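# Four arms raise the board onto the stand

## Task

Raise the board and set it on the stand so that all of its finials remain upright on the board.

## Robot and tools

Robots: four identical Kinova Gen3 arms named arm1, arm2, arm3 and arm4. Each has seven joints, a five-fingered right hand and a wrist camera (arm1_cam_wrist to arm4_cam_wrist). A fixed room camera, cam_high, looks down on the table. Each foot faces along its own +x. Foot positions in metres, scene frame: arm1 (+0.479, +0.572, +0.747), arm2 (-0.482, +0.571, +0.742), arm3 (-0.479, -0.571, +0.762), arm4 (+0.479, -0.569, +0.814). arm1 and arm2 sit at +y and face roughly -y; arm3 and arm4 sit at -y and face roughly +y. The tabletops under the arms are at z=+0.720. The scene frame has its origin on the floor with +z up. The hand reaches roughly 1.06 m from the joint-1 axis.

Joints (absolute angles in radians): joint1_rad (-6.283 to 6.283) swings the whole arm about its foot, positive being clockwise from above, 0 pointing along the foot's facing. joint2_rad (-2.249 to 2.249) is the shoulder: 0 is upright, positive leans forward. joint3_rad (-6.283 to 6.283) twists the upper arm. joint4_rad (-2.579 to 2.579) is the elbow, 0 straight. joint5_rad (-6.283 to 6.283) twists the forearm. joint6_rad (-2.099 to 2.099) bends the wrist, 0 straight. joint7_rad (-6.283 to 6.283) rolls the hand, positive counter-clockwise viewed from behind. A joint counts as done within 0.01 rad. With joints 1, 3, 5 at 0 and joint7 at 1.57, fingers hanging down ahead of the arm, the palm faces right and the thumb is toward the foot.

Hand keys (unitless, -1 to 1, absolute targets, done within 0.02): hand_little, hand_ring, hand_middle, hand_index (+1 straight, -1 curled); hand_thumb_bend (+1 straight, -1 bent); hand_thumb_turn (+1 beside palm, -1 opposite the fingers). Two settings: hand_force_limit (-1 to 1, maps linearly to about 0 to 10 N at a fingertip, 15 N for the thumb) at which a closing motor halts, and hand_speed (-0.96 to 1; near 0 speed at -1, full from +0.48). Both start the scene at 0 and -0.8. A motor only starts when its target changes by 0.002 or more; changing only a setting does not restart a halted motor. For a soft grip close at hand_speed -0.94 or below; at -0.8 or faster the load may overshoot the limit several times over. With the thumb turned in front, the hand wraps objects about 0.035 to 0.065 m thick, or a handle down to about 0.025 m. The hand point lies 0.045 m in front of the palm; its +z runs along straight fingers, +y out of the palm, +x across the palm away from the thumb. A bracket on the little-finger side of the wrist sticks out and can strike things.

Tool move: optional keys arm1..arm4, each an object with joints (a dict of the keys above, absolute targets) and optional min_time_s (0.1 to 8 s, the shortest duration for that arm's motions). Plus cameras: a list of names from arm1_cam_wrist, arm2_cam_wrist, arm3_cam_wrist, arm4_cam_wrist, cam_high or all; [] gives none. Omitted arms and joints receive nothing new but may still be driving toward earlier targets. All motions in a call begin together; an arm's joints arrive together. Speed caps: 1.39 rad/s for joints 1-4, 1.22 rad/s for 5-7. Unknown keys make the call invalid; out-of-range values get it refused, and a refusal cancels later move, wait and finished_scene calls in the same reply. A move with no arms just reports every state plus all images.

Tool wait: seconds (0 to 10) and optional cameras; the scene keeps running. zoom_image: camera and region [x0, y0, x1, y1] in pixels of the latest 504x504 image, origin top-left, at most 504 on a side. show_instructions: no arguments, shows the reference pages. finished_scene: scene, the integer number of the current scene; irreversible, and the goal must hold with the arms left alone.

Results: a 'move' line gives each commanded arm 'done' or its worst status. joint_status per key: done, off_target (stopped short, maybe still pushing), time_out (target dropped, holds in place), not_followed (a collision check blocked the joints; they may retry later), limit_stop_at_motor_heat. Arms under 'as last shown' were not commanded and repeat earlier values. on_its_own lists uncommanded behaviour. hand_stopped_by gives six words for little, ring, middle, index, thumb_bend, thumb_turn: moving, target, force, stalled, fault. The *_load_n values are fingertip loads in N, positive pushing open; a lost grip shows as a load near 0. Joint velocities in rad/s ('within noise' when still), joint torques in N m, and the flange force (with some error, 'no reading' when unavailable) are also given. Images may lag slightly behind the state; a 'pictures' line names their order. Camera calibrations use OpenCV conventions with 504x504 images.

Avoid: hard presses between arms (scene ends), and closing a hand onto another arm's fingers, which the collision check does not prevent. The arms keep pushing after contact, so approach surfaces gently. A joint torque over its limit (104.5 N m joints 1-4, 51.3 N m joints 5-7, held weight included) or a deviation above 5 degrees freezes that arm for 10 s. Holding loads or straining against the unreachable heats motors; at 75 °C the arm sags for 30 s or more. Never push objects off the work area or floor, drop them, let anything fall far, or tip the finials. A passing disturbance may nudge loose objects occasionally.

Each tool is called after "Call:" in YAML: its name, and indented under it one key for each argument.

Reference images:

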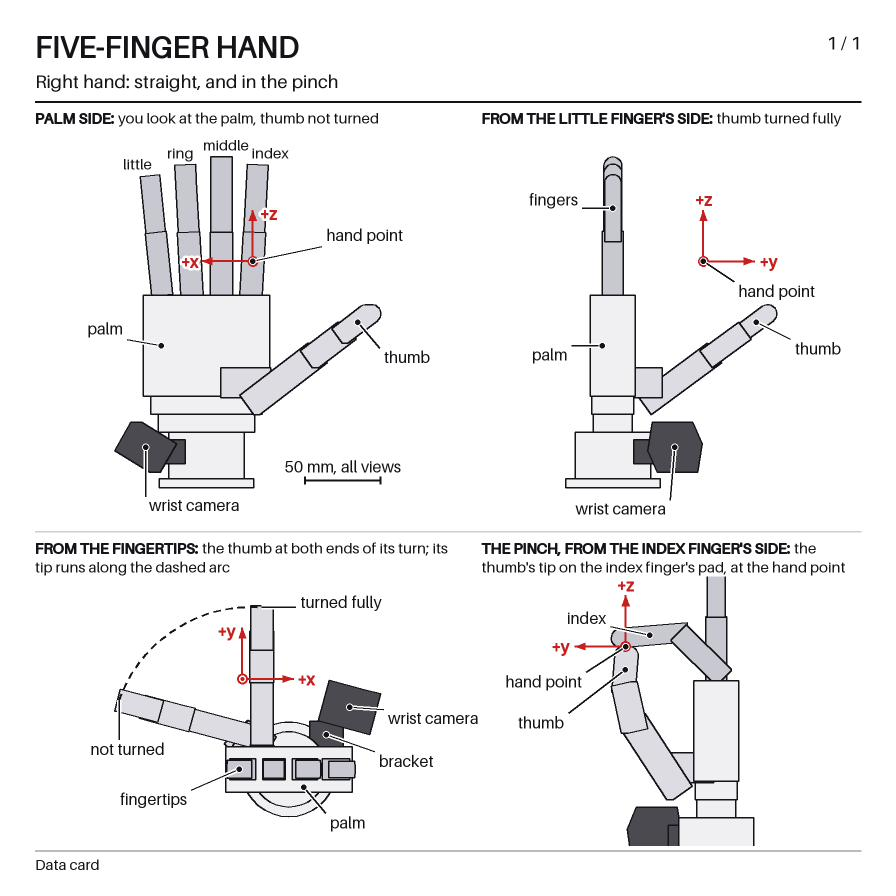

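## Session

Call:
move:

Scene clock: 0.00 s.
Joint torques (N m): no reading
Motor temperatures (°C): arm1=[35 35 29 32 42 44 46] | arm2=[33 35 29 30 44 38 43] | arm3=[36 29 32 33 42 44 39] | arm4=[32 36 31 29 45 35 44]
Flange force (N): no reading
Joint velocities: within noise
arm1.joint_positions: joint1_rad=+0.751 joint2_rad=-0.494 joint3_rad=-0.081 joint4_rad=+1.470 joint5_rad=-0.022 joint6_rad=+1.992 joint7_rad=-2.120 hand_little=+1.000 hand_ring=+1.000 hand_middle=+1.000 hand_index=+1.000 hand_thumb_turn=+1.000 hand_thumb_bend=+1.000 hand_force_limit=+0.000 hand_speed=-0.800
arm1.joint_status: not commanded
arm1.hand_stopped_by: target,target,target,target,target,target
arm1.little_load_n: 0.0
arm1.ring_load_n: 0.0
arm1.middle_load_n: 0.0
arm1.index_load_n: 0.0
arm1.thumb_bend_load_n: 0.0
arm1.thumb_turn_load_n: 0.0
arm1.hand: x=+0.3798 y=+0.4239 z=+1.2692 quat_wxyz=(-0.047, -0.985, -0.154, +0.067) (m; scene frame)
arm2.joint_positions: joint1_rad=+0.807 joint2_rad=-0.445 joint3_rad=-0.117 joint4_rad=+1.482 joint5_rad=+0.006 joint6_rad=+1.955 joint7_rad=-2.047 hand_little=+1.000 hand_ring=+1.000 hand_middle=+1.000 hand_index=+1.000 hand_thumb_turn=+1.000 hand_thumb_bend=+1.000 hand_force_limit=+0.000 hand_speed=-0.800
arm2.joint_status: not commanded
arm2.hand_stopped_by: target,target,target,target,target,target
arm2.little_load_n: -0.5
arm2.ring_load_n: 0.0
arm2.middle_load_n: 0.0
arm2.index_load_n: 0.0
arm2.thumb_bend_load_n: 0.5
arm2.thumb_turn_load_n: 0.0
arm2.hand: x=-0.5853 y=+0.4064 z=+1.2539 quat_wxyz=(-0.027, -0.975, -0.211, +0.071) (m; scene frame)
arm3.joint_positions: joint1_rad=-0.297 joint2_rad=-0.393 joint3_rad=-0.041 joint4_rad=+1.573 joint5_rad=-0.053 joint6_rad=+1.979 joint7_rad=-1.660 hand_little=+1.000 hand_ring=+1.000 hand_middle=+1.000 hand_index=+1.000 hand_thumb_turn=+1.000 hand_thumb_bend=+1.000 hand_force_limit=+0.000 hand_speed=-0.800
arm3.joint_status: not commanded
arm3.hand_stopped_by: target,target,target,target,target,target
arm3.little_load_n: 0.0
arm3.ring_load_n: 0.0
arm3.middle_load_n: 0.0
arm3.index_load_n: 0.5
arm3.thumb_bend_load_n: 0.0
arm3.thumb_turn_load_n: 0.0
arm3.hand: x=-0.5880 y=-0.4439 z=+1.2343 quat_wxyz=(+0.016, +0.808, -0.589, +0.000) (m; scene frame)
arm4.joint_positions: joint1_rad=-0.296 joint2_rad=-0.405 joint3_rad=-0.095 joint4_rad=+1.498 joint5_rad=+0.012 joint6_rad=+1.950 joint7_rad=-2.053 hand_little=+1.000 hand_ring=+1.000 hand_middle=+1.000 hand_index=+1.000 hand_thumb_turn=+1.000 hand_thumb_bend=+1.000 hand_force_limit=+0.000 hand_speed=-0.800
arm4.joint_status: not commanded
arm4.hand_stopped_by: target,target,target,target,target,target
arm4.little_load_n: 0.0
arm4.ring_load_n: 0.0
arm4.middle_load_n: 0.0
arm4.index_load_n: 0.0
arm4.thumb_bend_load_n: 0.0
arm4.thumb_turn_load_n: 0.0
arm4.hand: x=+0.3787 y=-0.3976 z=+1.3139 quat_wxyz=(-0.039, +0.688, -0.724, -0.040) (m; scene frame)
pictures: arm1_cam_wrist, arm2_cam_wrist, arm3_cam_wrist, arm4_cam_wrist, cam_high

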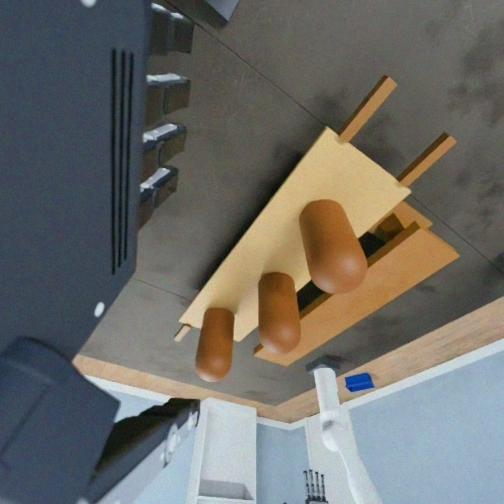

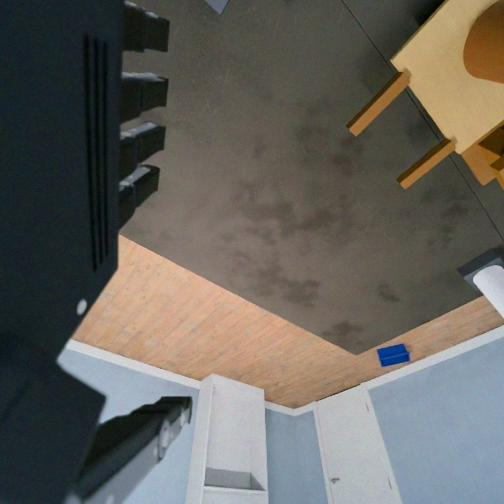

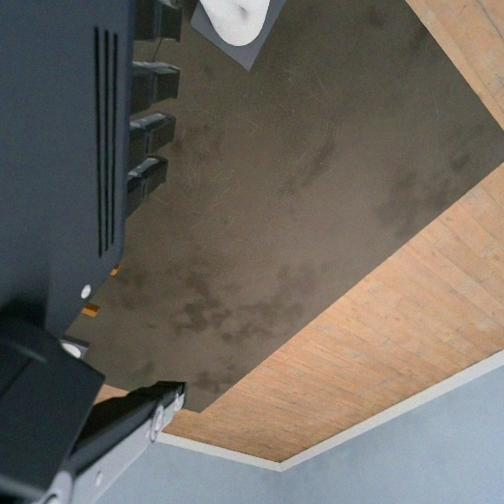

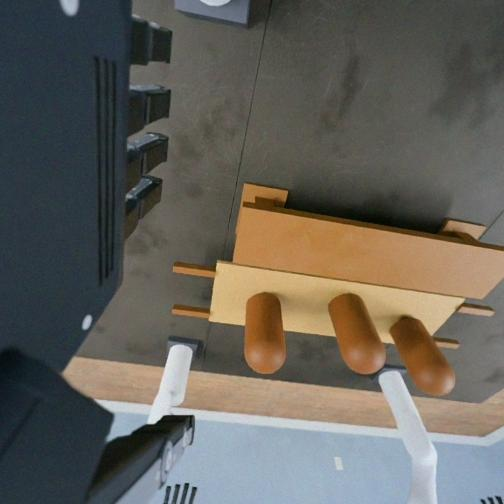

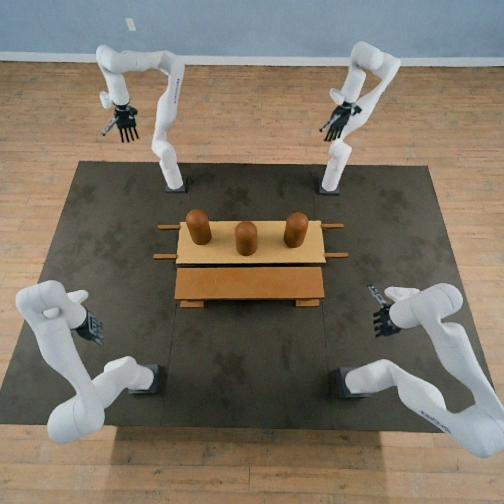

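Call:
zoom_image:
  camera: "cam_high"
  region: [140, 190, 360, 320]

Call:
zoom_image:
  camera: "arm1_cam_wrist"
  region: [150, 60, 480, 390]

Call:
zoom_image:
  camera: "arm4_cam_wrist"
  region: [150, 160, 504, 410]

Scaled by 2.291 from the camera's 504x504 image, which has a finer 720x720 frame.

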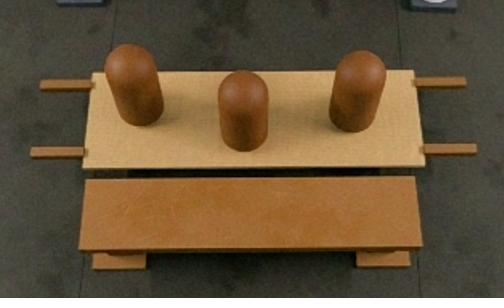

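Scaled by 1.527 from the camera's 504x504 image, which has a finer 720x720 frame.

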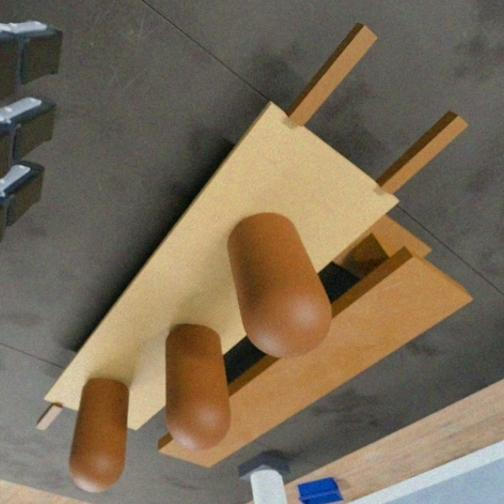

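Scaled by 1.424 from the camera's 504x504 image, which has a finer 720x720 frame.

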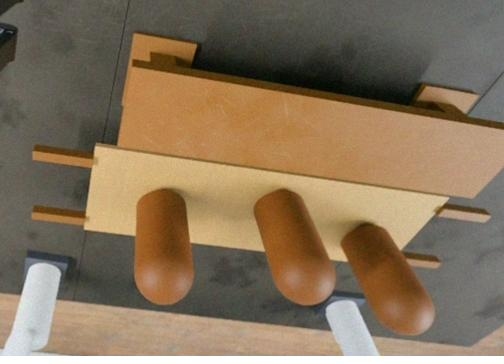

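Call:
move:
  arm1: {"joints":{"joint1_rad":-0.068,"joint2_rad":-0.0248,"joint3_rad":0,"joint4_rad":2.0214,"joint5_rad":0,"joint6_rad":1.145,"joint7_rad":-3.164,"hand_thumb_turn":-1,"hand_speed":0.3},"min_time_s":4}
  arm4: {"joints":{"joint1_rad":-0.0249,"joint2_rad":0.8969,"joint3_rad":0,"joint4_rad":0.8057,"joint5_rad":0,"joint6_rad":1.4418,"joint7_rad":-0.076,"hand_thumb_turn":-1,"hand_speed":0.3},"min_time_s":4}
  arm2: {"joints":{"joint1_rad":-0.1055,"joint2_rad":0.2727,"joint3_rad":0,"joint4_rad":1.659,"joint5_rad":0,"joint6_rad":1.2122,"joint7_rad":-0.1365,"hand_thumb_turn":-1,"hand_speed":0.3},"min_time_s":4}
  arm3: {"joints":{"joint1_rad":0.0487,"joint2_rad":0.5243,"joint3_rad":0,"joint4_rad":1.3369,"joint5_rad":0,"joint6_rad":1.2819,"joint7_rad":-3.138,"hand_thumb_turn":-1,"hand_speed":0.3},"min_time_s":4}
  cameras: ["all"]

Scene clock: 24.20 s.
Joint torques (N m): arm1=[-0.49 -6.89 -0.51 -9.69 -0.06 0.62 -0.08] | arm2=[-1.73 -12.62 0.2 -7.9 0.31 0.02 0.37] | arm3=[-1.41 -16.79 0.65 -6.5 0.54 -0.04 -0.05] | arm4=[0.34 -22.65 -0.1 -8.25 -0.05 0.04 -0.22]
Motor temperatures (°C): arm1=[34 35 29 31 42 44 46] | arm2=[33 34 29 30 44 38 43] | arm3=[36 29 32 33 42 44 39] | arm4=[32 36 31 29 45 35 44]
Flange force (N): arm1=[-1.5 -5.5 7.8] | arm2=[2.2 0.9 1.1] | arm3=[-3.0 4.2 -2.5] | arm4=[-0.1 2.4 0.1]
move: arm1 done; arm2 done; arm3 done; arm4 done
Joint velocities: within noise
arm1.joint_positions: joint1_rad=-0.068 joint2_rad=-0.025 joint3_rad=+0.000 joint4_rad=+2.021 joint5_rad=+0.000 joint6_rad=+1.145 joint7_rad=-3.164 hand_little=+1.000 hand_ring=+1.000 hand_middle=+1.000 hand_index=+1.000 hand_thumb_turn=-1.000 hand_thumb_bend=+1.000 hand_force_limit=+0.000 hand_speed=+0.300
arm1.joint_status: all done
arm1.hand_stopped_by: target,target,target,target,target,target
arm1.little_load_n: 0.0
arm1.ring_load_n: 0.0
arm1.middle_load_n: 0.0
arm1.index_load_n: 0.0
arm1.thumb_bend_load_n: 0.0
arm1.thumb_turn_load_n: 0.0
arm1.hand: x=+0.4272 y=+0.2347 z=+0.9995 quat_wxyz=(+0.001, -1.000, +0.000, -0.005) (m; scene frame)
arm2.joint_positions: joint1_rad=-0.105 joint2_rad=+0.273 joint3_rad=+0.000 joint4_rad=+1.659 joint5_rad=+0.000 joint6_rad=+1.212 joint7_rad=-0.137 hand_little=+1.000 hand_ring=+1.000 hand_middle=+1.000 hand_index=+1.000 hand_thumb_turn=-1.000 hand_thumb_bend=+1.000 hand_force_limit=+0.000 hand_speed=+0.300
arm2.joint_status: all done
arm2.hand_stopped_by: target,target,target,target,target,target
arm2.little_load_n: 0.0
arm2.ring_load_n: 0.0
arm2.middle_load_n: 0.0
arm2.index_load_n: 0.0
arm2.thumb_bend_load_n: 0.0
arm2.thumb_turn_load_n: 0.0
arm2.hand: x=-0.4218 y=+0.2251 z=+1.0003 quat_wxyz=(-0.003, +0.000, -1.000, +0.000) (m; scene frame)
arm3.joint_positions: joint1_rad=+0.049 joint2_rad=+0.524 joint3_rad=+0.000 joint4_rad=+1.337 joint5_rad=+0.000 joint6_rad=+1.282 joint7_rad=-3.138 hand_little=+1.000 hand_ring=+1.000 hand_middle=+1.000 hand_index=+1.000 hand_thumb_turn=-1.000 hand_thumb_bend=+1.000 hand_force_limit=+0.000 hand_speed=+0.300
arm3.joint_status: all done
arm3.hand_stopped_by: target,target,target,target,target,target
arm3.little_load_n: 0.0
arm3.ring_load_n: 0.0
arm3.middle_load_n: 0.0
arm3.index_load_n: 0.0
arm3.thumb_bend_load_n: 0.0
arm3.thumb_turn_load_n: 0.0
arm3.hand: x=-0.4229 y=+0.0003 z=+1.0001 quat_wxyz=(-0.002, +0.000, -1.000, -0.001) (m; scene frame)
arm4.joint_positions: joint1_rad=-0.025 joint2_rad=+0.897 joint3_rad=+0.000 joint4_rad=+0.806 joint5_rad=+0.000 joint6_rad=+1.442 joint7_rad=-0.076 hand_little=+1.000 hand_ring=+1.000 hand_middle=+1.000 hand_index=+1.000 hand_thumb_turn=-1.000 hand_thumb_bend=+1.000 hand_force_limit=+0.000 hand_speed=+0.300
arm4.joint_status: all done
arm4.hand_stopped_by: target,target,target,target,target,target
arm4.little_load_n: 0.0
arm4.ring_load_n: 0.0
arm4.middle_load_n: 0.0
arm4.index_load_n: 0.0
arm4.thumb_bend_load_n: 0.0
arm4.thumb_turn_load_n: 0.0
arm4.hand: x=+0.4244 y=+0.0096 z=+0.9998 quat_wxyz=(+0.000, +1.000, +0.000, +0.000) (m; scene frame)
pictures: arm1_cam_wrist, arm2_cam_wrist, arm3_cam_wrist, arm4_cam_wrist, cam_high
camera_calibration:
arm1_cam_wrist: T_world_to_cam=[[0.28722, -0.956841, -0.0442782, 0.150914], [-0.814164, -0.268222, 0.514971, -0.102419], [-0.504621, -0.11186, -0.856064, 1.21244], [0, 0, 0, 1]] pos_world=[0.485089, 0.252553, 1.09735]
arm2_cam_wrist: T_world_to_cam=[[-0.270409, 0.962581, 0.0178039, -0.344489], [0.811062, 0.217803, 0.542901, -0.256347], [0.518708, 0.161246, -0.839608, 1.13319], [0, 0, 0, 1]] pos_world=[-0.473036, 0.20471, 1.09674]
arm3_cam_wrist: T_world_to_cam=[[-0.299921, 0.953956, -0.00398307, -0.118692], [0.79622, 0.252625, 0.54974, -0.222748], [0.525433, 0.161707, -0.835327, 1.175], [0, 0, 0, 1]] pos_world=[-0.475629, -0.0205082, 1.10349]
arm4_cam_wrist: T_world_to_cam=[[0.262949, -0.964317, 0.0308268, -0.131652], [-0.839383, -0.212895, 0.500112, -0.136053], [-0.475703, -0.157379, -0.865412, 1.1842], [0, 0, 0, 1]] pos_world=[0.483747, 0.0304498, 1.09692]

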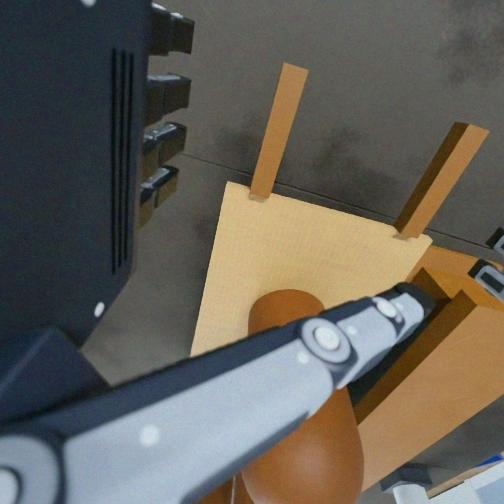

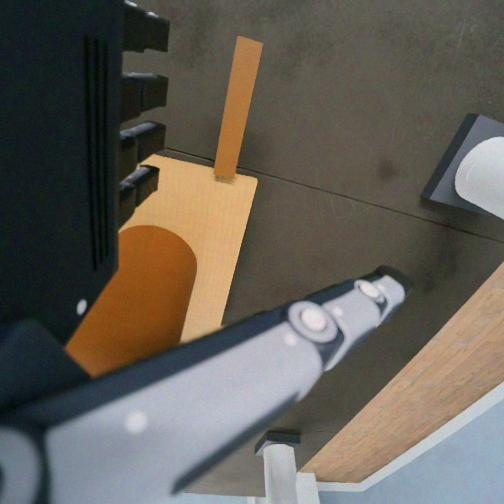

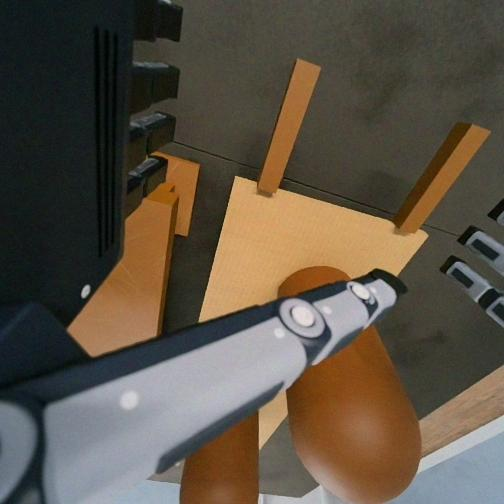

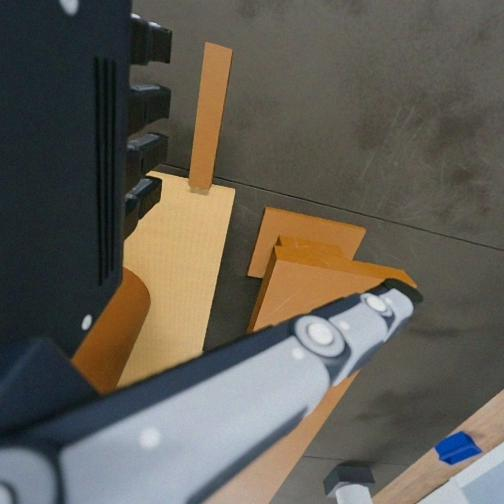

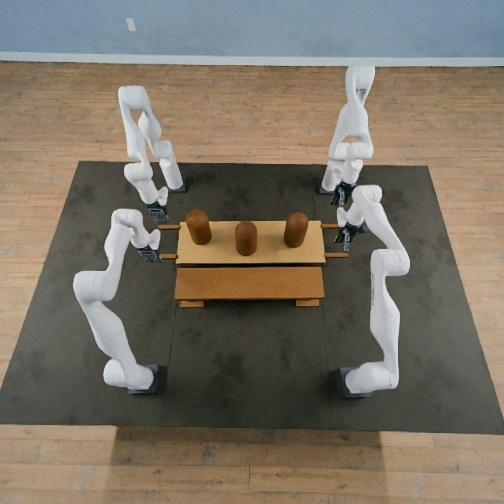

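Call:
zoom_image:
  camera: "arm1_cam_wrist"
  region: [200, 40, 500, 290]

Call:
zoom_image:
  camera: "arm4_cam_wrist"
  region: [130, 20, 430, 350]

Call:
zoom_image:
  camera: "arm3_cam_wrist"
  region: [200, 40, 504, 290]

Call:
zoom_image:
  camera: "arm2_cam_wrist"
  region: [120, 20, 320, 220]

Scaled by 1.680 from the camera's 504x504 image, which has a finer 720x720 frame.

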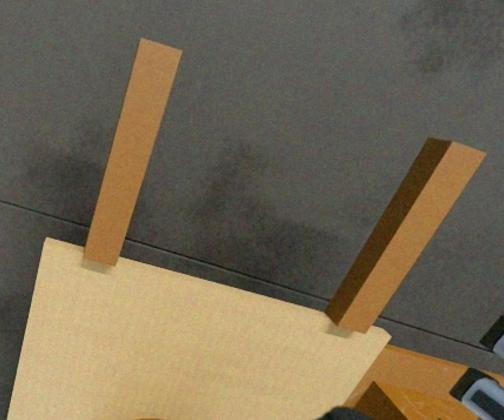

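Scaled by 1.527 from the camera's 504x504 image, which has a finer 720x720 frame.

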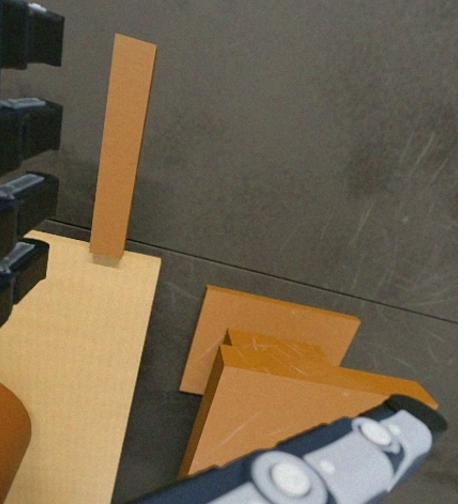

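Scaled by 1.658 from the camera's 504x504 image, which has a finer 720x720 frame.

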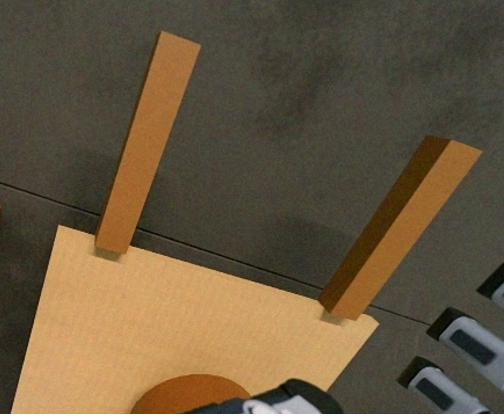

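Scaled by 2.520 from the camera's 504x504 image, which has a finer 720x720 frame.

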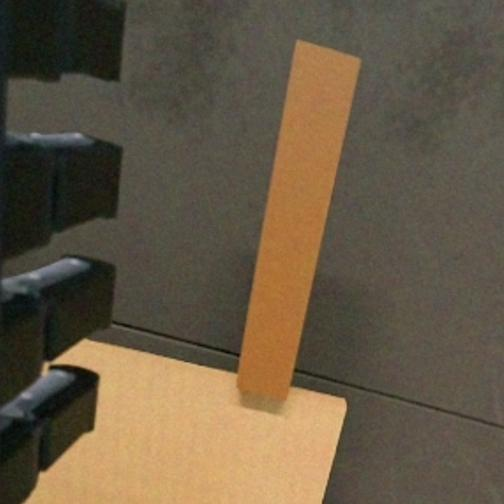

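Call:
move:
  arm1: {"joints":{"joint1_rad":-0.0677,"joint2_rad":0.1456,"joint4_rad":2.2259,"joint6_rad":0.7701,"joint7_rad":-3.124},"min_time_s":2.5}
  arm4: {"joints":{"joint1_rad":-0.0147,"joint2_rad":1.1108,"joint4_rad":0.6695,"joint6_rad":1.3641,"joint7_rad":-0.0257},"min_time_s":2.5}
  arm2: {"joints":{"joint1_rad":-0.1052,"joint2_rad":0.4379,"joint4_rad":1.7689,"joint6_rad":0.9371,"joint7_rad":-0.0962},"min_time_s":2.5}
  arm3: {"joints":{"joint1_rad":0.0569,"joint2_rad":0.6665,"joint4_rad":1.4251,"joint6_rad":1.0515,"joint7_rad":-3.0901},"min_time_s":2.5}
  cameras: ["all"]

Scene clock: 36.47 s.
Joint torques (N m): arm1=[-0.54 -8.33 -0.46 -7.92 -0.05 0.59 -0.12] | arm2=[-1.72 -14.54 0.17 -6.76 0.33 0.03 0.37] | arm3=[-1.39 -18.33 0.68 -5.76 0.49 -0.03 -0.06] | arm4=[0.36 -24.56 -0.04 -8.11 -0.03 0.05 -0.24]
Motor temperatures (°C): arm1=[34 35 29 31 41 44 46] | arm2=[33 34 29 30 44 38 43] | arm3=[36 29 32 33 42 44 39] | arm4=[32 36 31 30 45 35 44]
Flange force (N): arm1=[-1.5 -6.8 6.2] | arm2=[2.6 0.7 0.8] | arm3=[-3.3 4.4 -1.6] | arm4=[-0.2 3.4 -0.3]
move: arm1 done; arm2 done; arm3 done; arm4 done
Joint velocities: within noise
arm1.joint_positions: joint1_rad=-0.068 joint2_rad=+0.146 joint3_rad=+0.000 joint4_rad=+2.226 joint5_rad=+0.000 joint6_rad=+0.770 joint7_rad=-3.124 hand_little=+1.000 hand_ring=+1.000 hand_middle=+1.000 hand_index=+1.000 hand_thumb_turn=-1.000 hand_thumb_bend=+1.000 hand_force_limit=+0.000 hand_speed=+0.300
arm1.joint_status: all done
arm1.hand_stopped_by: target,target,target,target,target,target
arm1.little_load_n: 0.0
arm1.ring_load_n: 0.0
arm1.middle_load_n: 0.0
arm1.index_load_n: 0.0
arm1.thumb_bend_load_n: 0.0
arm1.thumb_turn_load_n: 0.0
arm1.hand: x=+0.4306 y=+0.2296 z=+0.8993 quat_wxyz=(+0.001, -1.000, -0.020, -0.005) (m; scene frame)
arm2.joint_positions: joint1_rad=-0.105 joint2_rad=+0.438 joint3_rad=+0.000 joint4_rad=+1.769 joint5_rad=+0.000 joint6_rad=+0.937 joint7_rad=-0.096 hand_little=+1.000 hand_ring=+1.000 hand_middle=+1.000 hand_index=+1.000 hand_thumb_turn=-1.000 hand_thumb_bend=+1.000 hand_force_limit=+0.000 hand_speed=+0.300
arm2.joint_status: all done
arm2.hand_stopped_by: target,target,target,target,target,target
arm2.little_load_n: 0.0
arm2.ring_load_n: 0.0
arm2.middle_load_n: 0.0
arm2.index_load_n: 0.0
arm2.thumb_bend_load_n: 0.0
arm2.thumb_turn_load_n: 0.0
arm2.hand: x=-0.4204 y=+0.2024 z=+0.9005 quat_wxyz=(-0.003, +0.020, -1.000, +0.000) (m; scene frame)
arm3.joint_positions: joint1_rad=+0.057 joint2_rad=+0.666 joint3_rad=+0.000 joint4_rad=+1.425 joint5_rad=+0.000 joint6_rad=+1.052 joint7_rad=-3.090 hand_little=+1.000 hand_ring=+1.000 hand_middle=+1.000 hand_index=+1.000 hand_thumb_turn=-1.000 hand_thumb_bend=+1.000 hand_force_limit=+0.000 hand_speed=+0.300
arm3.joint_status: all done
arm3.hand_stopped_by: target,target,target,target,target,target
arm3.little_load_n: 0.0
arm3.ring_load_n: 0.0
arm3.middle_load_n: 0.0
arm3.index_load_n: 0.0
arm3.thumb_bend_load_n: 0.0
arm3.thumb_turn_load_n: 0.0
arm3.hand: x=-0.4205 y=+0.0225 z=+0.9002 quat_wxyz=(-0.002, +0.020, -1.000, +0.000) (m; scene frame)
arm4.joint_positions: joint1_rad=-0.015 joint2_rad=+1.111 joint3_rad=+0.000 joint4_rad=+0.669 joint5_rad=+0.000 joint6_rad=+1.364 joint7_rad=-0.026 hand_little=+1.000 hand_ring=+1.000 hand_middle=+1.000 hand_index=+1.000 hand_thumb_turn=-1.000 hand_thumb_bend=+1.000 hand_force_limit=+0.000 hand_speed=+0.300
arm4.joint_status: all done
arm4.hand_stopped_by: target,target,target,target,target,target
arm4.little_load_n: 0.0
arm4.ring_load_n: 0.0
arm4.middle_load_n: 0.0
arm4.index_load_n: 0.0
arm4.thumb_bend_load_n: 0.0
arm4.thumb_turn_load_n: 0.0
arm4.hand: x=+0.4304 y=+0.0529 z=+0.9001 quat_wxyz=(+0.000, +1.000, +0.020, +0.000) (m; scene frame)
pictures: arm1_cam_wrist, arm2_cam_wrist, arm3_cam_wrist, arm4_cam_wrist, cam_high
camera_calibration:
arm1_cam_wrist: T_world_to_cam=[[0.324953, -0.944709, -0.043926, 0.121403], [-0.802908, -0.300125, 0.515037, -0.0470787], [-0.499744, -0.132094, -0.856042, 1.1304], [0, 0, 0, 1]] pos_world=[0.487658, 0.24988, 0.997247]
arm2_cam_wrist: T_world_to_cam=[[-0.308734, 0.950989, 0.0174176, -0.333974], [0.801654, 0.250311, 0.542858, -0.208879], [0.511892, 0.181562, -0.839644, 1.04537], [0, 0, 0, 1]] pos_world=[-0.470776, 0.180091, 0.996945]
arm3_cam_wrist: T_world_to_cam=[[-0.337523, 0.941308, -0.00409936, -0.154955], [0.78558, 0.284077, 0.549694, -0.180432], [0.518597, 0.182314, -0.835356, 1.08343], [0, 0, 0, 1]] pos_world=[-0.472418, -0.000406202, 1.00359]
arm4_cam_wrist: T_world_to_cam=[[0.301341, -0.953018, 0.030818, -0.105485], [-0.830197, -0.246333, 0.500093, -0.0741356], [-0.469006, -0.176283, -0.865423, 1.1057], [0, 0, 0, 1]] pos_world=[0.488819, 0.0761252, 0.997223]

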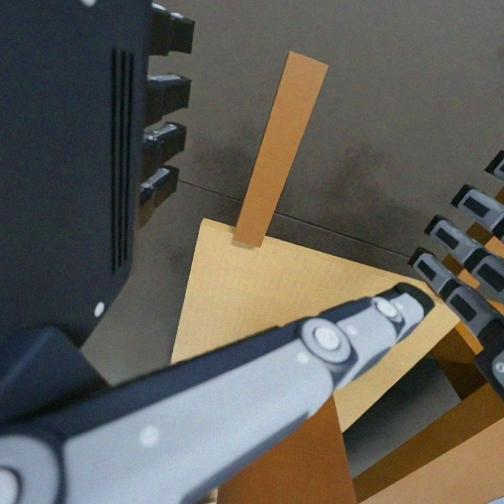

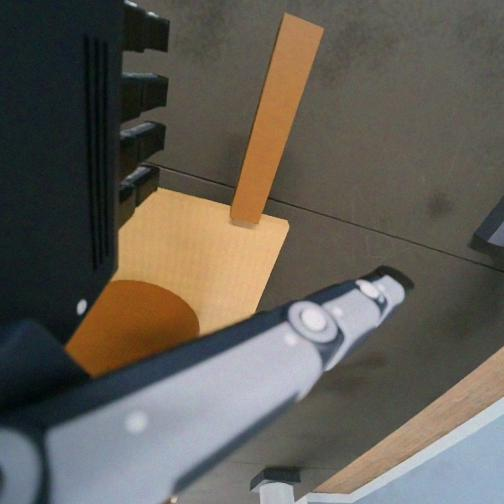

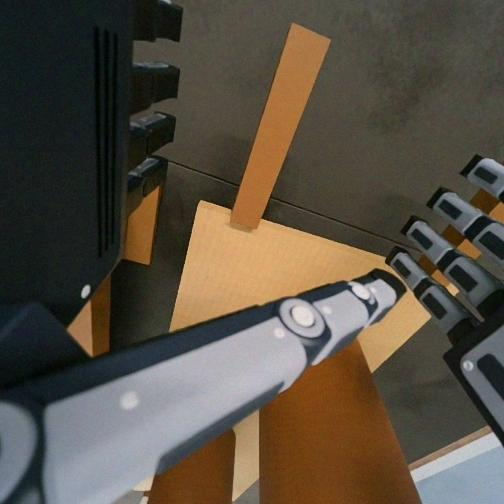

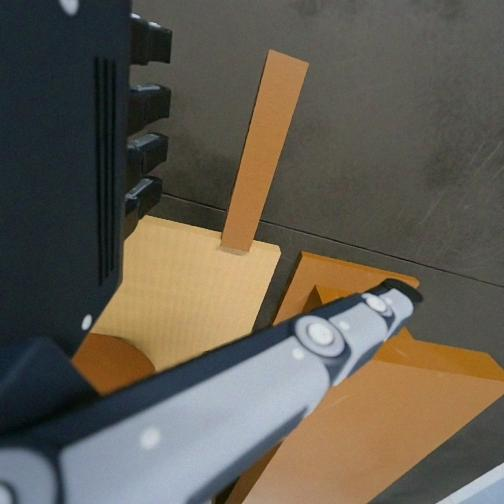

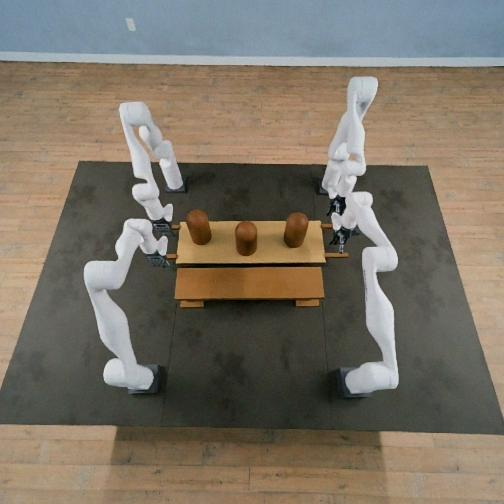

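Call:
move:
  arm1: {"joints":{"joint1_rad":-0.0651,"joint2_rad":0.3680,"joint4_rad":2.3529,"joint6_rad":0.4207,"joint7_rad":-3.121},"min_time_s":3}
  arm4: {"joints":{"joint1_rad":-0.0147,"joint2_rad":1.1991,"joint4_rad":0.7508,"joint6_rad":1.1945,"joint7_rad":-0.0257},"min_time_s":3}
  arm2: {"joints":{"joint1_rad":-0.1038,"joint2_rad":0.5803,"joint4_rad":1.8714,"joint6_rad":0.6922,"joint7_rad":-0.0948},"min_time_s":3}
  arm3: {"joints":{"joint1_rad":0.0563,"joint2_rad":0.7846,"joint4_rad":1.5119,"joint6_rad":0.8466,"joint7_rad":-3.0907},"min_time_s":3}
  cameras: ["all"]

Scene clock: 43.67 s.
Joint torques (N m): arm1=[-0.61 -10.09 -0.34 -5.58 -0.12 0.57 -0.13] | arm2=[-1.76 -15.58 0.28 -5.39 0.33 0.05 0.35] | arm3=[-1.34 -18.98 0.72 -4.84 0.51 0 -0.04] | arm4=[0.44 -24.85 -0.02 -7.69 -0.08 0.06 -0.23]
Motor temperatures (°C): arm1=[34 35 29 31 41 44 46] | arm2=[33 35 29 30 44 38 43] | arm3=[36 29 32 33 42 44 39] | arm4=[32 36 31 30 45 35 44]
Flange force (N): arm1=[-1.4 -8.0 4.6] | arm2=[3.1 0.6 0.8] | arm3=[-3.2 4.1 -0.9] | arm4=[-0.4 2.9 -0.8]
move: arm1 done; arm2 done; arm3 done; arm4 done
Joint velocities: within noise
arm1.joint_positions: joint1_rad=-0.065 joint2_rad=+0.368 joint3_rad=+0.000 joint4_rad=+2.353 joint5_rad=+0.000 joint6_rad=+0.421 joint7_rad=-3.121 hand_little=+1.000 hand_ring=+1.000 hand_middle=+1.000 hand_index=+1.000 hand_thumb_turn=-1.000 hand_thumb_bend=+1.000 hand_force_limit=+0.000 hand_speed=+0.300
arm1.joint_status: all done
arm1.hand_stopped_by: target,target,target,target,target,target
arm1.little_load_n: 0.0
arm1.ring_load_n: 0.0
arm1.middle_load_n: 0.5
arm1.index_load_n: 0.0
arm1.thumb_bend_load_n: 0.0
arm1.thumb_turn_load_n: 0.0
arm1.hand: x=+0.4307 y=+0.2300 z=+0.8143 quat_wxyz=(+0.001, -1.000, -0.020, -0.005) (m; scene frame)
arm2.joint_positions: joint1_rad=-0.104 joint2_rad=+0.580 joint3_rad=+0.000 joint4_rad=+1.871 joint5_rad=+0.000 joint6_rad=+0.692 joint7_rad=-0.095 hand_little=+1.000 hand_ring=+1.000 hand_middle=+1.000 hand_index=+1.000 hand_thumb_turn=-1.000 hand_thumb_bend=+1.000 hand_force_limit=+0.000 hand_speed=+0.300
arm2.joint_status: all done
arm2.hand_stopped_by: target,target,target,target,target,target
arm2.little_load_n: 0.0
arm2.ring_load_n: 0.0
arm2.middle_load_n: 0.0
arm2.index_load_n: 0.0
arm2.thumb_bend_load_n: 0.0
arm2.thumb_turn_load_n: 0.0
arm2.hand: x=-0.4205 y=+0.2028 z=+0.8156 quat_wxyz=(-0.003, +0.020, -1.000, +0.000) (m; scene frame)
arm3.joint_positions: joint1_rad=+0.056 joint2_rad=+0.785 joint3_rad=+0.000 joint4_rad=+1.512 joint5_rad=+0.000 joint6_rad=+0.847 joint7_rad=-3.091 hand_little=+1.000 hand_ring=+1.000 hand_middle=+1.000 hand_index=+1.000 hand_thumb_turn=-1.000 hand_thumb_bend=+1.000 hand_force_limit=+0.000 hand_speed=+0.300
arm3.joint_status: all done
arm3.hand_stopped_by: target,target,target,target,target,target
arm3.little_load_n: 0.0
arm3.ring_load_n: 0.0
arm3.middle_load_n: 0.0
arm3.index_load_n: 0.0
arm3.thumb_bend_load_n: 0.0
arm3.thumb_turn_load_n: 0.0
arm3.hand: x=-0.4205 y=+0.0223 z=+0.8151 quat_wxyz=(-0.002, +0.020, -1.000, +0.000) (m; scene frame)
arm4.joint_positions: joint1_rad=-0.015 joint2_rad=+1.199 joint3_rad=+0.000 joint4_rad=+0.751 joint5_rad=+0.000 joint6_rad=+1.195 joint7_rad=-0.026 hand_little=+1.000 hand_ring=+1.000 hand_middle=+1.000 hand_index=+1.000 hand_thumb_turn=-1.000 hand_thumb_bend=+1.000 hand_force_limit=+0.000 hand_speed=+0.300
arm4.joint_status: all done
arm4.hand_stopped_by: target,target,target,target,target,target
arm4.little_load_n: 0.0
arm4.ring_load_n: 0.0
arm4.middle_load_n: 0.0
arm4.index_load_n: 0.0
arm4.thumb_bend_load_n: 0.0
arm4.thumb_turn_load_n: 0.0
arm4.hand: x=+0.4303 y=+0.0527 z=+0.8151 quat_wxyz=(+0.000, +1.000, +0.020, +0.000) (m; scene frame)
pictures: arm1_cam_wrist, arm2_cam_wrist, arm3_cam_wrist, arm4_cam_wrist, cam_high
camera_calibration:
arm1_cam_wrist: T_world_to_cam=[[0.325466, -0.944534, -0.0438901, 0.117688], [-0.802759, -0.300546, 0.515024, -0.00305588], [-0.499649, -0.13239, -0.856051, 1.05777], [0, 0, 0, 1]] pos_world=[0.487758, 0.25028, 0.912247]
arm2_cam_wrist: T_world_to_cam=[[-0.308782, 0.950972, 0.0174977, -0.332904], [0.801642, 0.250306, 0.542879, -0.16281], [0.511883, 0.181658, -0.839628, 0.974042], [0, 0, 0, 1]] pos_world=[-0.470875, 0.180392, 0.912044]
arm3_cam_wrist: T_world_to_cam=[[-0.337523, 0.941308, -0.00409936, -0.155211], [0.78558, 0.284077, 0.549694, -0.13357], [0.518597, 0.182314, -0.835356, 1.01227], [0, 0, 0, 1]] pos_world=[-0.472418, -0.000506202, 0.918394]
arm4_cam_wrist: T_world_to_cam=[[0.301386, -0.953001, 0.0309004, -0.103154], [-0.830185, -0.24633, 0.500114, -0.0317024], [-0.468998, -0.17638, -0.865408, 1.03209], [0, 0, 0, 1]] pos_world=[0.488819, 0.0759251, 0.912223]

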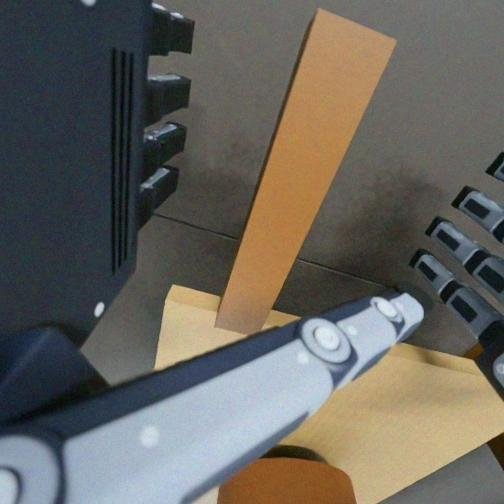

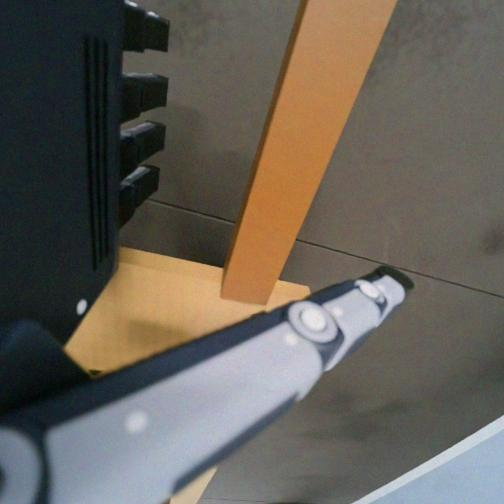

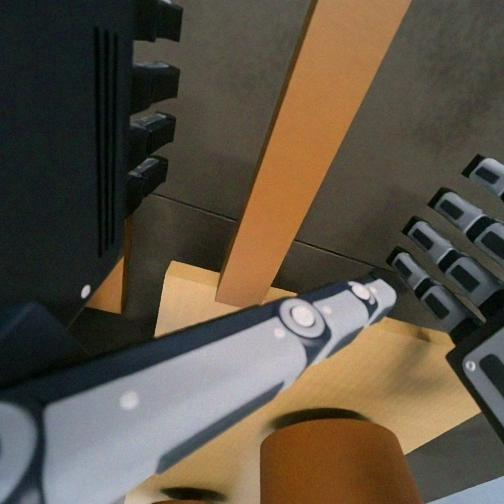

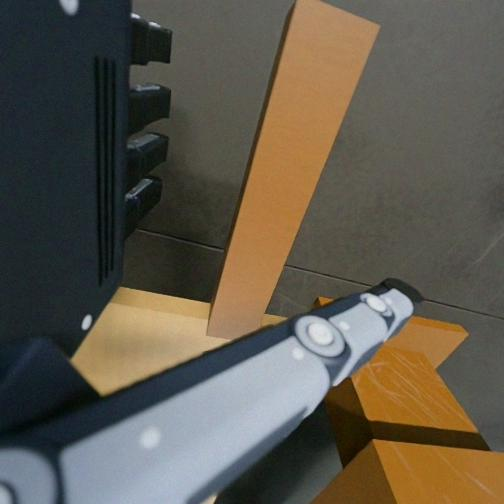

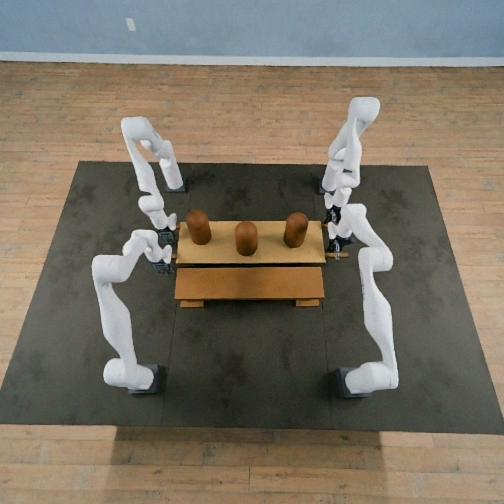

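Call:
move:
  arm1: {"joints":{"hand_speed":-0.8,"hand_little":0.0,"hand_ring":0.0,"hand_middle":0.0,"hand_index":0.0,"hand_force_limit":-0.6}}
  arm2: {"joints":{"hand_speed":-0.8,"hand_little":0.0,"hand_ring":0.0,"hand_middle":0.0,"hand_index":0.0,"hand_force_limit":-0.6}}
  arm3: {"joints":{"hand_speed":-0.8,"hand_little":0.0,"hand_ring":0.0,"hand_middle":0.0,"hand_index":0.0,"hand_force_limit":-0.6}}
  arm4: {"joints":{"hand_speed":-0.8,"hand_little":0.0,"hand_ring":0.0,"hand_middle":0.0,"hand_index":0.0,"hand_force_limit":-0.6}}
  cameras: ["all"]

Scene clock: 46.83 s.
Joint torques (N m): arm1=[-0.6 -10.23 -0.31 -5.54 -0.13 0.58 -0.12] | arm2=[-1.81 -15.56 0.32 -5.34 0.28 0.04 0.33] | arm3=[-1.36 -18.98 0.77 -4.85 0.51 0 -0.04] | arm4=[0.35 -24.88 0.03 -7.71 0 0.08 -0.2]
Motor temperatures (°C): arm1=[34 35 29 31 41 44 46] | arm2=[33 35 29 30 44 38 43] | arm3=[36 30 32 33 42 44 39] | arm4=[32 36 31 30 45 35 44]
Flange force (N): arm1=[-1.4 -7.7 5.0] | arm2=[3.3 0.4 0.7] | arm3=[-3.3 4.1 -0.9] | arm4=[-0.3 3.1 -0.7]
move: arm1 done; arm2 done; arm3 done; arm4 done
Joint velocities: within noise
arm1.joint_positions: joint1_rad=-0.065 joint2_rad=+0.368 joint3_rad=+0.000 joint4_rad=+2.353 joint5_rad=+0.000 joint6_rad=+0.421 joint7_rad=-3.121 hand_little=+0.000 hand_ring=+0.000 hand_middle=+0.000 hand_index=+0.000 hand_thumb_turn=-1.000 hand_thumb_bend=+1.000 hand_force_limit=-0.600 hand_speed=-0.800
arm1.joint_status: all done
arm1.hand_stopped_by: target,target,target,target,target,target
arm1.little_load_n: 0.0
arm1.ring_load_n: 0.0
arm1.middle_load_n: 0.0
arm1.index_load_n: 0.0
arm1.thumb_bend_load_n: -0.5
arm1.thumb_turn_load_n: 0.0
arm1.hand: x=+0.4307 y=+0.2300 z=+0.8143 quat_wxyz=(+0.001, -1.000, -0.020, -0.005) (m; scene frame)
arm2.joint_positions: joint1_rad=-0.104 joint2_rad=+0.580 joint3_rad=+0.000 joint4_rad=+1.871 joint5_rad=+0.000 joint6_rad=+0.692 joint7_rad=-0.095 hand_little=+0.000 hand_ring=+0.000 hand_middle=+0.000 hand_index=+0.000 hand_thumb_turn=-1.000 hand_thumb_bend=+1.000 hand_force_limit=-0.600 hand_speed=-0.800
arm2.joint_status: all done
arm2.hand_stopped_by: target,target,target,target,target,target
arm2.little_load_n: 0.0
arm2.ring_load_n: 0.5
arm2.middle_load_n: 0.0
arm2.index_load_n: 0.0
arm2.thumb_bend_load_n: 0.0
arm2.thumb_turn_load_n: 0.0
arm2.hand: x=-0.4205 y=+0.2028 z=+0.8156 quat_wxyz=(-0.003, +0.020, -1.000, +0.000) (m; scene frame)
arm3.joint_positions: joint1_rad=+0.056 joint2_rad=+0.785 joint3_rad=+0.000 joint4_rad=+1.512 joint5_rad=+0.000 joint6_rad=+0.847 joint7_rad=-3.091 hand_little=+0.000 hand_ring=+0.000 hand_middle=+0.000 hand_index=+0.000 hand_thumb_turn=-1.000 hand_thumb_bend=+1.000 hand_force_limit=-0.600 hand_speed=-0.800
arm3.joint_status: all done
arm3.hand_stopped_by: target,target,target,target,target,target
arm3.little_load_n: 0.0
arm3.ring_load_n: 0.0
arm3.middle_load_n: 0.0
arm3.index_load_n: 0.0
arm3.thumb_bend_load_n: 0.0
arm3.thumb_turn_load_n: 0.0
arm3.hand: x=-0.4205 y=+0.0223 z=+0.8151 quat_wxyz=(-0.002, +0.020, -1.000, +0.000) (m; scene frame)
arm4.joint_positions: joint1_rad=-0.015 joint2_rad=+1.199 joint3_rad=+0.000 joint4_rad=+0.751 joint5_rad=+0.000 joint6_rad=+1.195 joint7_rad=-0.026 hand_little=+0.000 hand_ring=+0.000 hand_middle=+0.000 hand_index=+0.000 hand_thumb_turn=-1.000 hand_thumb_bend=+1.000 hand_force_limit=-0.600 hand_speed=-0.800
arm4.joint_status: all done
arm4.hand_stopped_by: target,target,target,target,target,target
arm4.little_load_n: 0.0
arm4.ring_load_n: 0.0
arm4.middle_load_n: 0.0
arm4.index_load_n: 0.0
arm4.thumb_bend_load_n: 0.0
arm4.thumb_turn_load_n: 0.0
arm4.hand: x=+0.4303 y=+0.0527 z=+0.8151 quat_wxyz=(+0.000, +1.000, +0.020, +0.000) (m; scene frame)
pictures: arm1_cam_wrist, arm2_cam_wrist, arm3_cam_wrist, arm4_cam_wrist, cam_high
camera_calibration:
arm1_cam_wrist: T_world_to_cam=[[0.325466, -0.944534, -0.0438901, 0.117688], [-0.802759, -0.300546, 0.515024, -0.00305588], [-0.499649, -0.13239, -0.856051, 1.05777], [0, 0, 0, 1]] pos_world=[0.487758, 0.25028, 0.912247]
arm2_cam_wrist: T_world_to_cam=[[-0.308782, 0.950972, 0.0174977, -0.332999], [0.801642, 0.250306, 0.542879, -0.162835], [0.511883, 0.181658, -0.839628, 0.974024], [0, 0, 0, 1]] pos_world=[-0.470875, 0.180492, 0.912044]
arm3_cam_wrist: T_world_to_cam=[[-0.337523, 0.941308, -0.00409936, -0.155211], [0.78558, 0.284077, 0.549694, -0.13357], [0.518597, 0.182314, -0.835356, 1.01227], [0, 0, 0, 1]] pos_world=[-0.472418, -0.000506202, 0.918394]
arm4_cam_wrist: T_world_to_cam=[[0.301307, -0.953025, 0.0309484, -0.103128], [-0.830214, -0.246238, 0.500112, -0.0317762], [-0.468998, -0.176381, -0.865408, 1.03204], [0, 0, 0, 1]] pos_world=[0.488719, 0.0759249, 0.912222]

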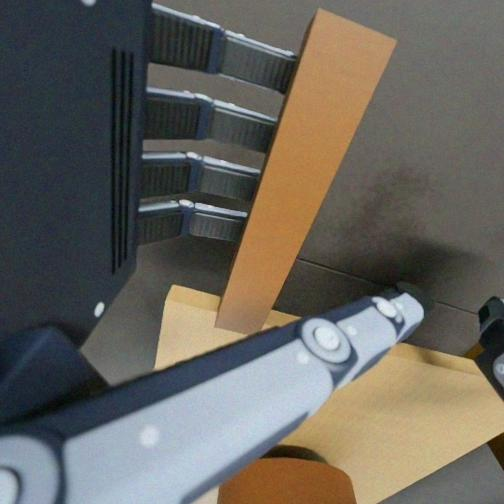

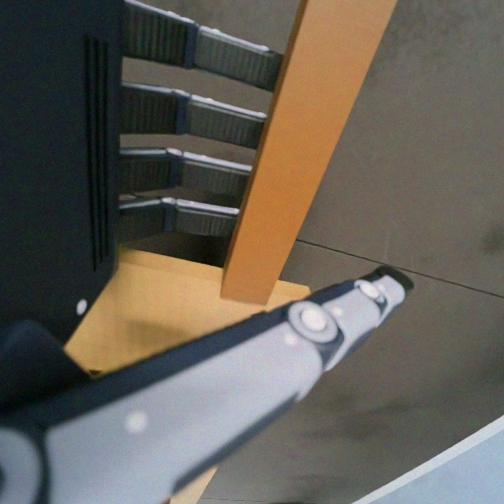

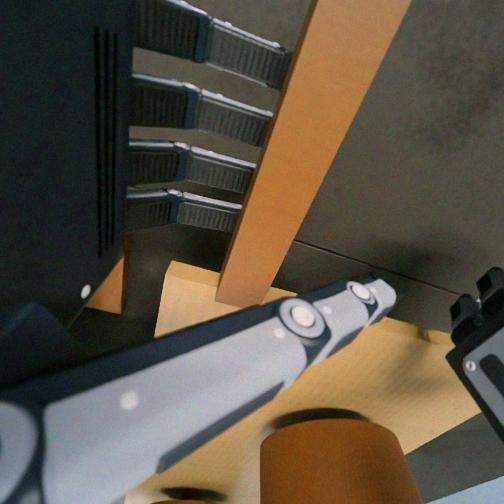

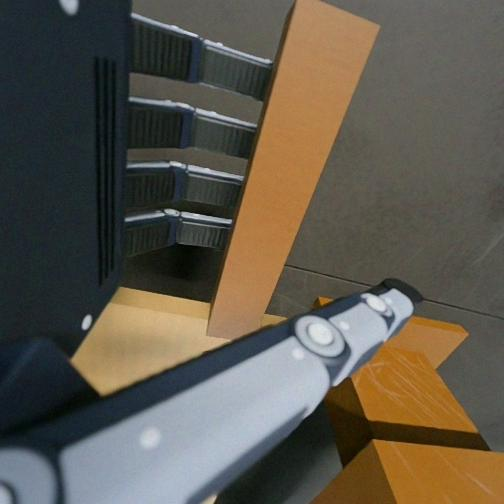

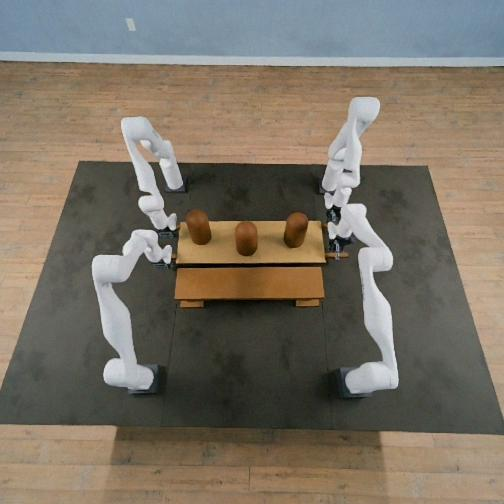

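Call:
move:
  arm1: {"joints":{"hand_speed":-0.92,"hand_little":-0.3,"hand_ring":-0.3,"hand_middle":-0.3,"hand_index":-0.3,"hand_force_limit":-0.8}}
  arm2: {"joints":{"hand_speed":-0.92,"hand_little":-0.3,"hand_ring":-0.3,"hand_middle":-0.3,"hand_index":-0.3,"hand_force_limit":-0.8}}
  arm3: {"joints":{"hand_speed":-0.92,"hand_little":-0.3,"hand_ring":-0.3,"hand_middle":-0.3,"hand_index":-0.3,"hand_force_limit":-0.8}}
  arm4: {"joints":{"hand_speed":-0.92,"hand_little":-0.3,"hand_ring":-0.3,"hand_middle":-0.3,"hand_index":-0.3,"hand_force_limit":-0.8}}
  cameras: ["arm1_cam_wrist","arm4_cam_wrist"]

Scene clock: 49.17 s.
Joint torques (N m): arm1=[-0.42 -12.24 -0.16 -6.13 -0.11 0.64 -0.15] | arm2=[-1.81 -17.38 0.21 -5.56 0.27 0.72 0.33] | arm3=[-1.06 -22.15 1.04 -6.13 0.52 -0.1 -0.07] | arm4=[0.3 -26.15 -0.12 -7.53 -0.08 0.9 -0.21]
Motor temperatures (°C): arm1=[34 35 29 31 41 44 46] | arm2=[33 35 29 30 44 38 43] | arm3=[36 30 32 33 42 44 39] | arm4=[32 37 31 30 45 35 44]
Flange force (N): arm1=[-0.9 -6.8 12.1] | arm2=[3.2 -0.5 6.3] | arm3=[-2.8 4.9 4.8] | arm4=[-0.2 1.2 2.2]
move: arm1 off_target; arm2 off_target; arm3 off_target; arm4 off_target
Joint velocities: within noise
arm1.joint_positions: joint1_rad=-0.065 joint2_rad=+0.368 joint3_rad=+0.000 joint4_rad=+2.353 joint5_rad=+0.000 joint6_rad=+0.421 joint7_rad=-3.121 hand_little=-0.014 hand_ring=-0.014 hand_middle=-0.021 hand_index=-0.021 hand_thumb_turn=-1.000 hand_thumb_bend=+1.000 hand_force_limit=-0.800 hand_speed=-0.920
arm1.joint_status: hand_little off_target (ended at -0.014, target -0.300); hand_ring off_target (ended at -0.014, target -0.300); hand_middle off_target (ended at -0.021, target -0.300); hand_index off_target (ended at -0.021, target -0.300); the others done
arm1.hand_stopped_by: force,force,force,force,target,target
arm1.little_load_n: 1.0
arm1.ring_load_n: 1.5
arm1.middle_load_n: 1.5
arm1.index_load_n: 1.5
arm1.thumb_bend_load_n: 0.0
arm1.thumb_turn_load_n: 0.0
arm1.hand: x=+0.4307 y=+0.2300 z=+0.8143 quat_wxyz=(+0.001, -1.000, -0.020, -0.005) (m; scene frame)
arm2.joint_positions: joint1_rad=-0.104 joint2_rad=+0.580 joint3_rad=+0.000 joint4_rad=+1.871 joint5_rad=+0.000 joint6_rad=+0.692 joint7_rad=-0.095 hand_little=-0.029 hand_ring=-0.021 hand_middle=-0.021 hand_index=-0.014 hand_thumb_turn=-1.000 hand_thumb_bend=+1.000 hand_force_limit=-0.800 hand_speed=-0.920
arm2.joint_status: hand_little off_target (ended at -0.029, target -0.300); hand_ring off_target (ended at -0.021, target -0.300); hand_middle off_target (ended at -0.021, target -0.300); hand_index off_target (ended at -0.014, target -0.300); the others done
arm2.hand_stopped_by: force,force,force,force,target,target
arm2.little_load_n: 1.0
arm2.ring_load_n: 1.5
arm2.middle_load_n: 1.5
arm2.index_load_n: 1.0
arm2.thumb_bend_load_n: 0.0
arm2.thumb_turn_load_n: 0.0
arm2.hand: x=-0.4205 y=+0.2028 z=+0.8156 quat_wxyz=(-0.003, +0.020, -1.000, +0.000) (m; scene frame)
arm3.joint_positions: joint1_rad=+0.056 joint2_rad=+0.785 joint3_rad=+0.000 joint4_rad=+1.512 joint5_rad=+0.000 joint6_rad=+0.847 joint7_rad=-3.091 hand_little=-0.051 hand_ring=-0.044 hand_middle=-0.044 hand_index=-0.036 hand_thumb_turn=-1.000 hand_thumb_bend=+1.000 hand_force_limit=-0.800 hand_speed=-0.920
arm3.joint_status: hand_little off_target (ended at -0.051, target -0.300); hand_ring off_target (ended at -0.044, target -0.300); hand_middle off_target (ended at -0.044, target -0.300); hand_index off_target (ended at -0.036, target -0.300); the others done
arm3.hand_stopped_by: force,force,force,force,target,target
arm3.little_load_n: 2.5
arm3.ring_load_n: 1.5
arm3.middle_load_n: 1.0
arm3.index_load_n: 0.5
arm3.thumb_bend_load_n: 0.0
arm3.thumb_turn_load_n: 0.0
arm3.hand: x=-0.4205 y=+0.0223 z=+0.8151 quat_wxyz=(-0.002, +0.020, -1.000, +0.000) (m; scene frame)
arm4.joint_positions: joint1_rad=-0.015 joint2_rad=+1.199 joint3_rad=+0.000 joint4_rad=+0.751 joint5_rad=+0.000 joint6_rad=+1.195 joint7_rad=-0.026 hand_little=-0.074 hand_ring=-0.066 hand_middle=-0.074 hand_index=-0.066 hand_thumb_turn=-1.000 hand_thumb_bend=+1.000 hand_force_limit=-0.800 hand_speed=-0.920
arm4.joint_status: hand_little off_target (ended at -0.074, target -0.300); hand_ring off_target (ended at -0.066, target -0.300); hand_middle off_target (ended at -0.074, target -0.300); hand_index off_target (ended at -0.066, target -0.300); the others done
arm4.hand_stopped_by: force,force,force,force,target,target
arm4.little_load_n: 1.5
arm4.ring_load_n: 0.5
arm4.middle_load_n: 1.5
arm4.index_load_n: 1.0
arm4.thumb_bend_load_n: 0.0
arm4.thumb_turn_load_n: 0.0
arm4.hand: x=+0.4303 y=+0.0527 z=+0.8151 quat_wxyz=(+0.000, +1.000, +0.020, +0.000) (m; scene frame)
pictures: arm1_cam_wrist, arm4_cam_wrist
camera_calibration:
arm1_cam_wrist: T_world_to_cam=[[0.325466, -0.944534, -0.0438901, 0.117688], [-0.802759, -0.300546, 0.515024, -0.00305588], [-0.499649, -0.13239, -0.856051, 1.05777], [0, 0, 0, 1]] pos_world=[0.487758, 0.25028, 0.912247]
arm4_cam_wrist: T_world_to_cam=[[0.301352, -0.953008, 0.0310307, -0.103226], [-0.830202, -0.246235, 0.500133, -0.0318016], [-0.46899, -0.176478, -0.865392, 1.03203], [0, 0, 0, 1]] pos_world=[0.488719, 0.0759248, 0.912222]

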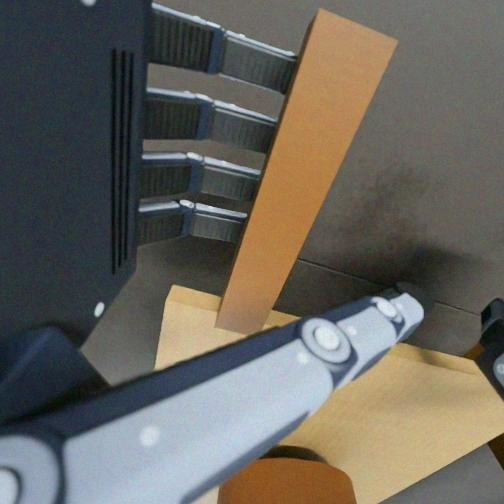

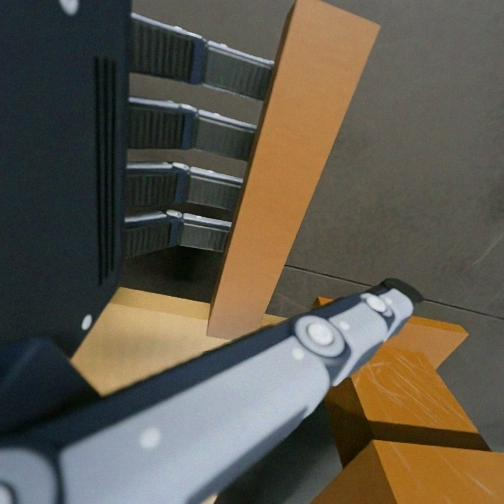

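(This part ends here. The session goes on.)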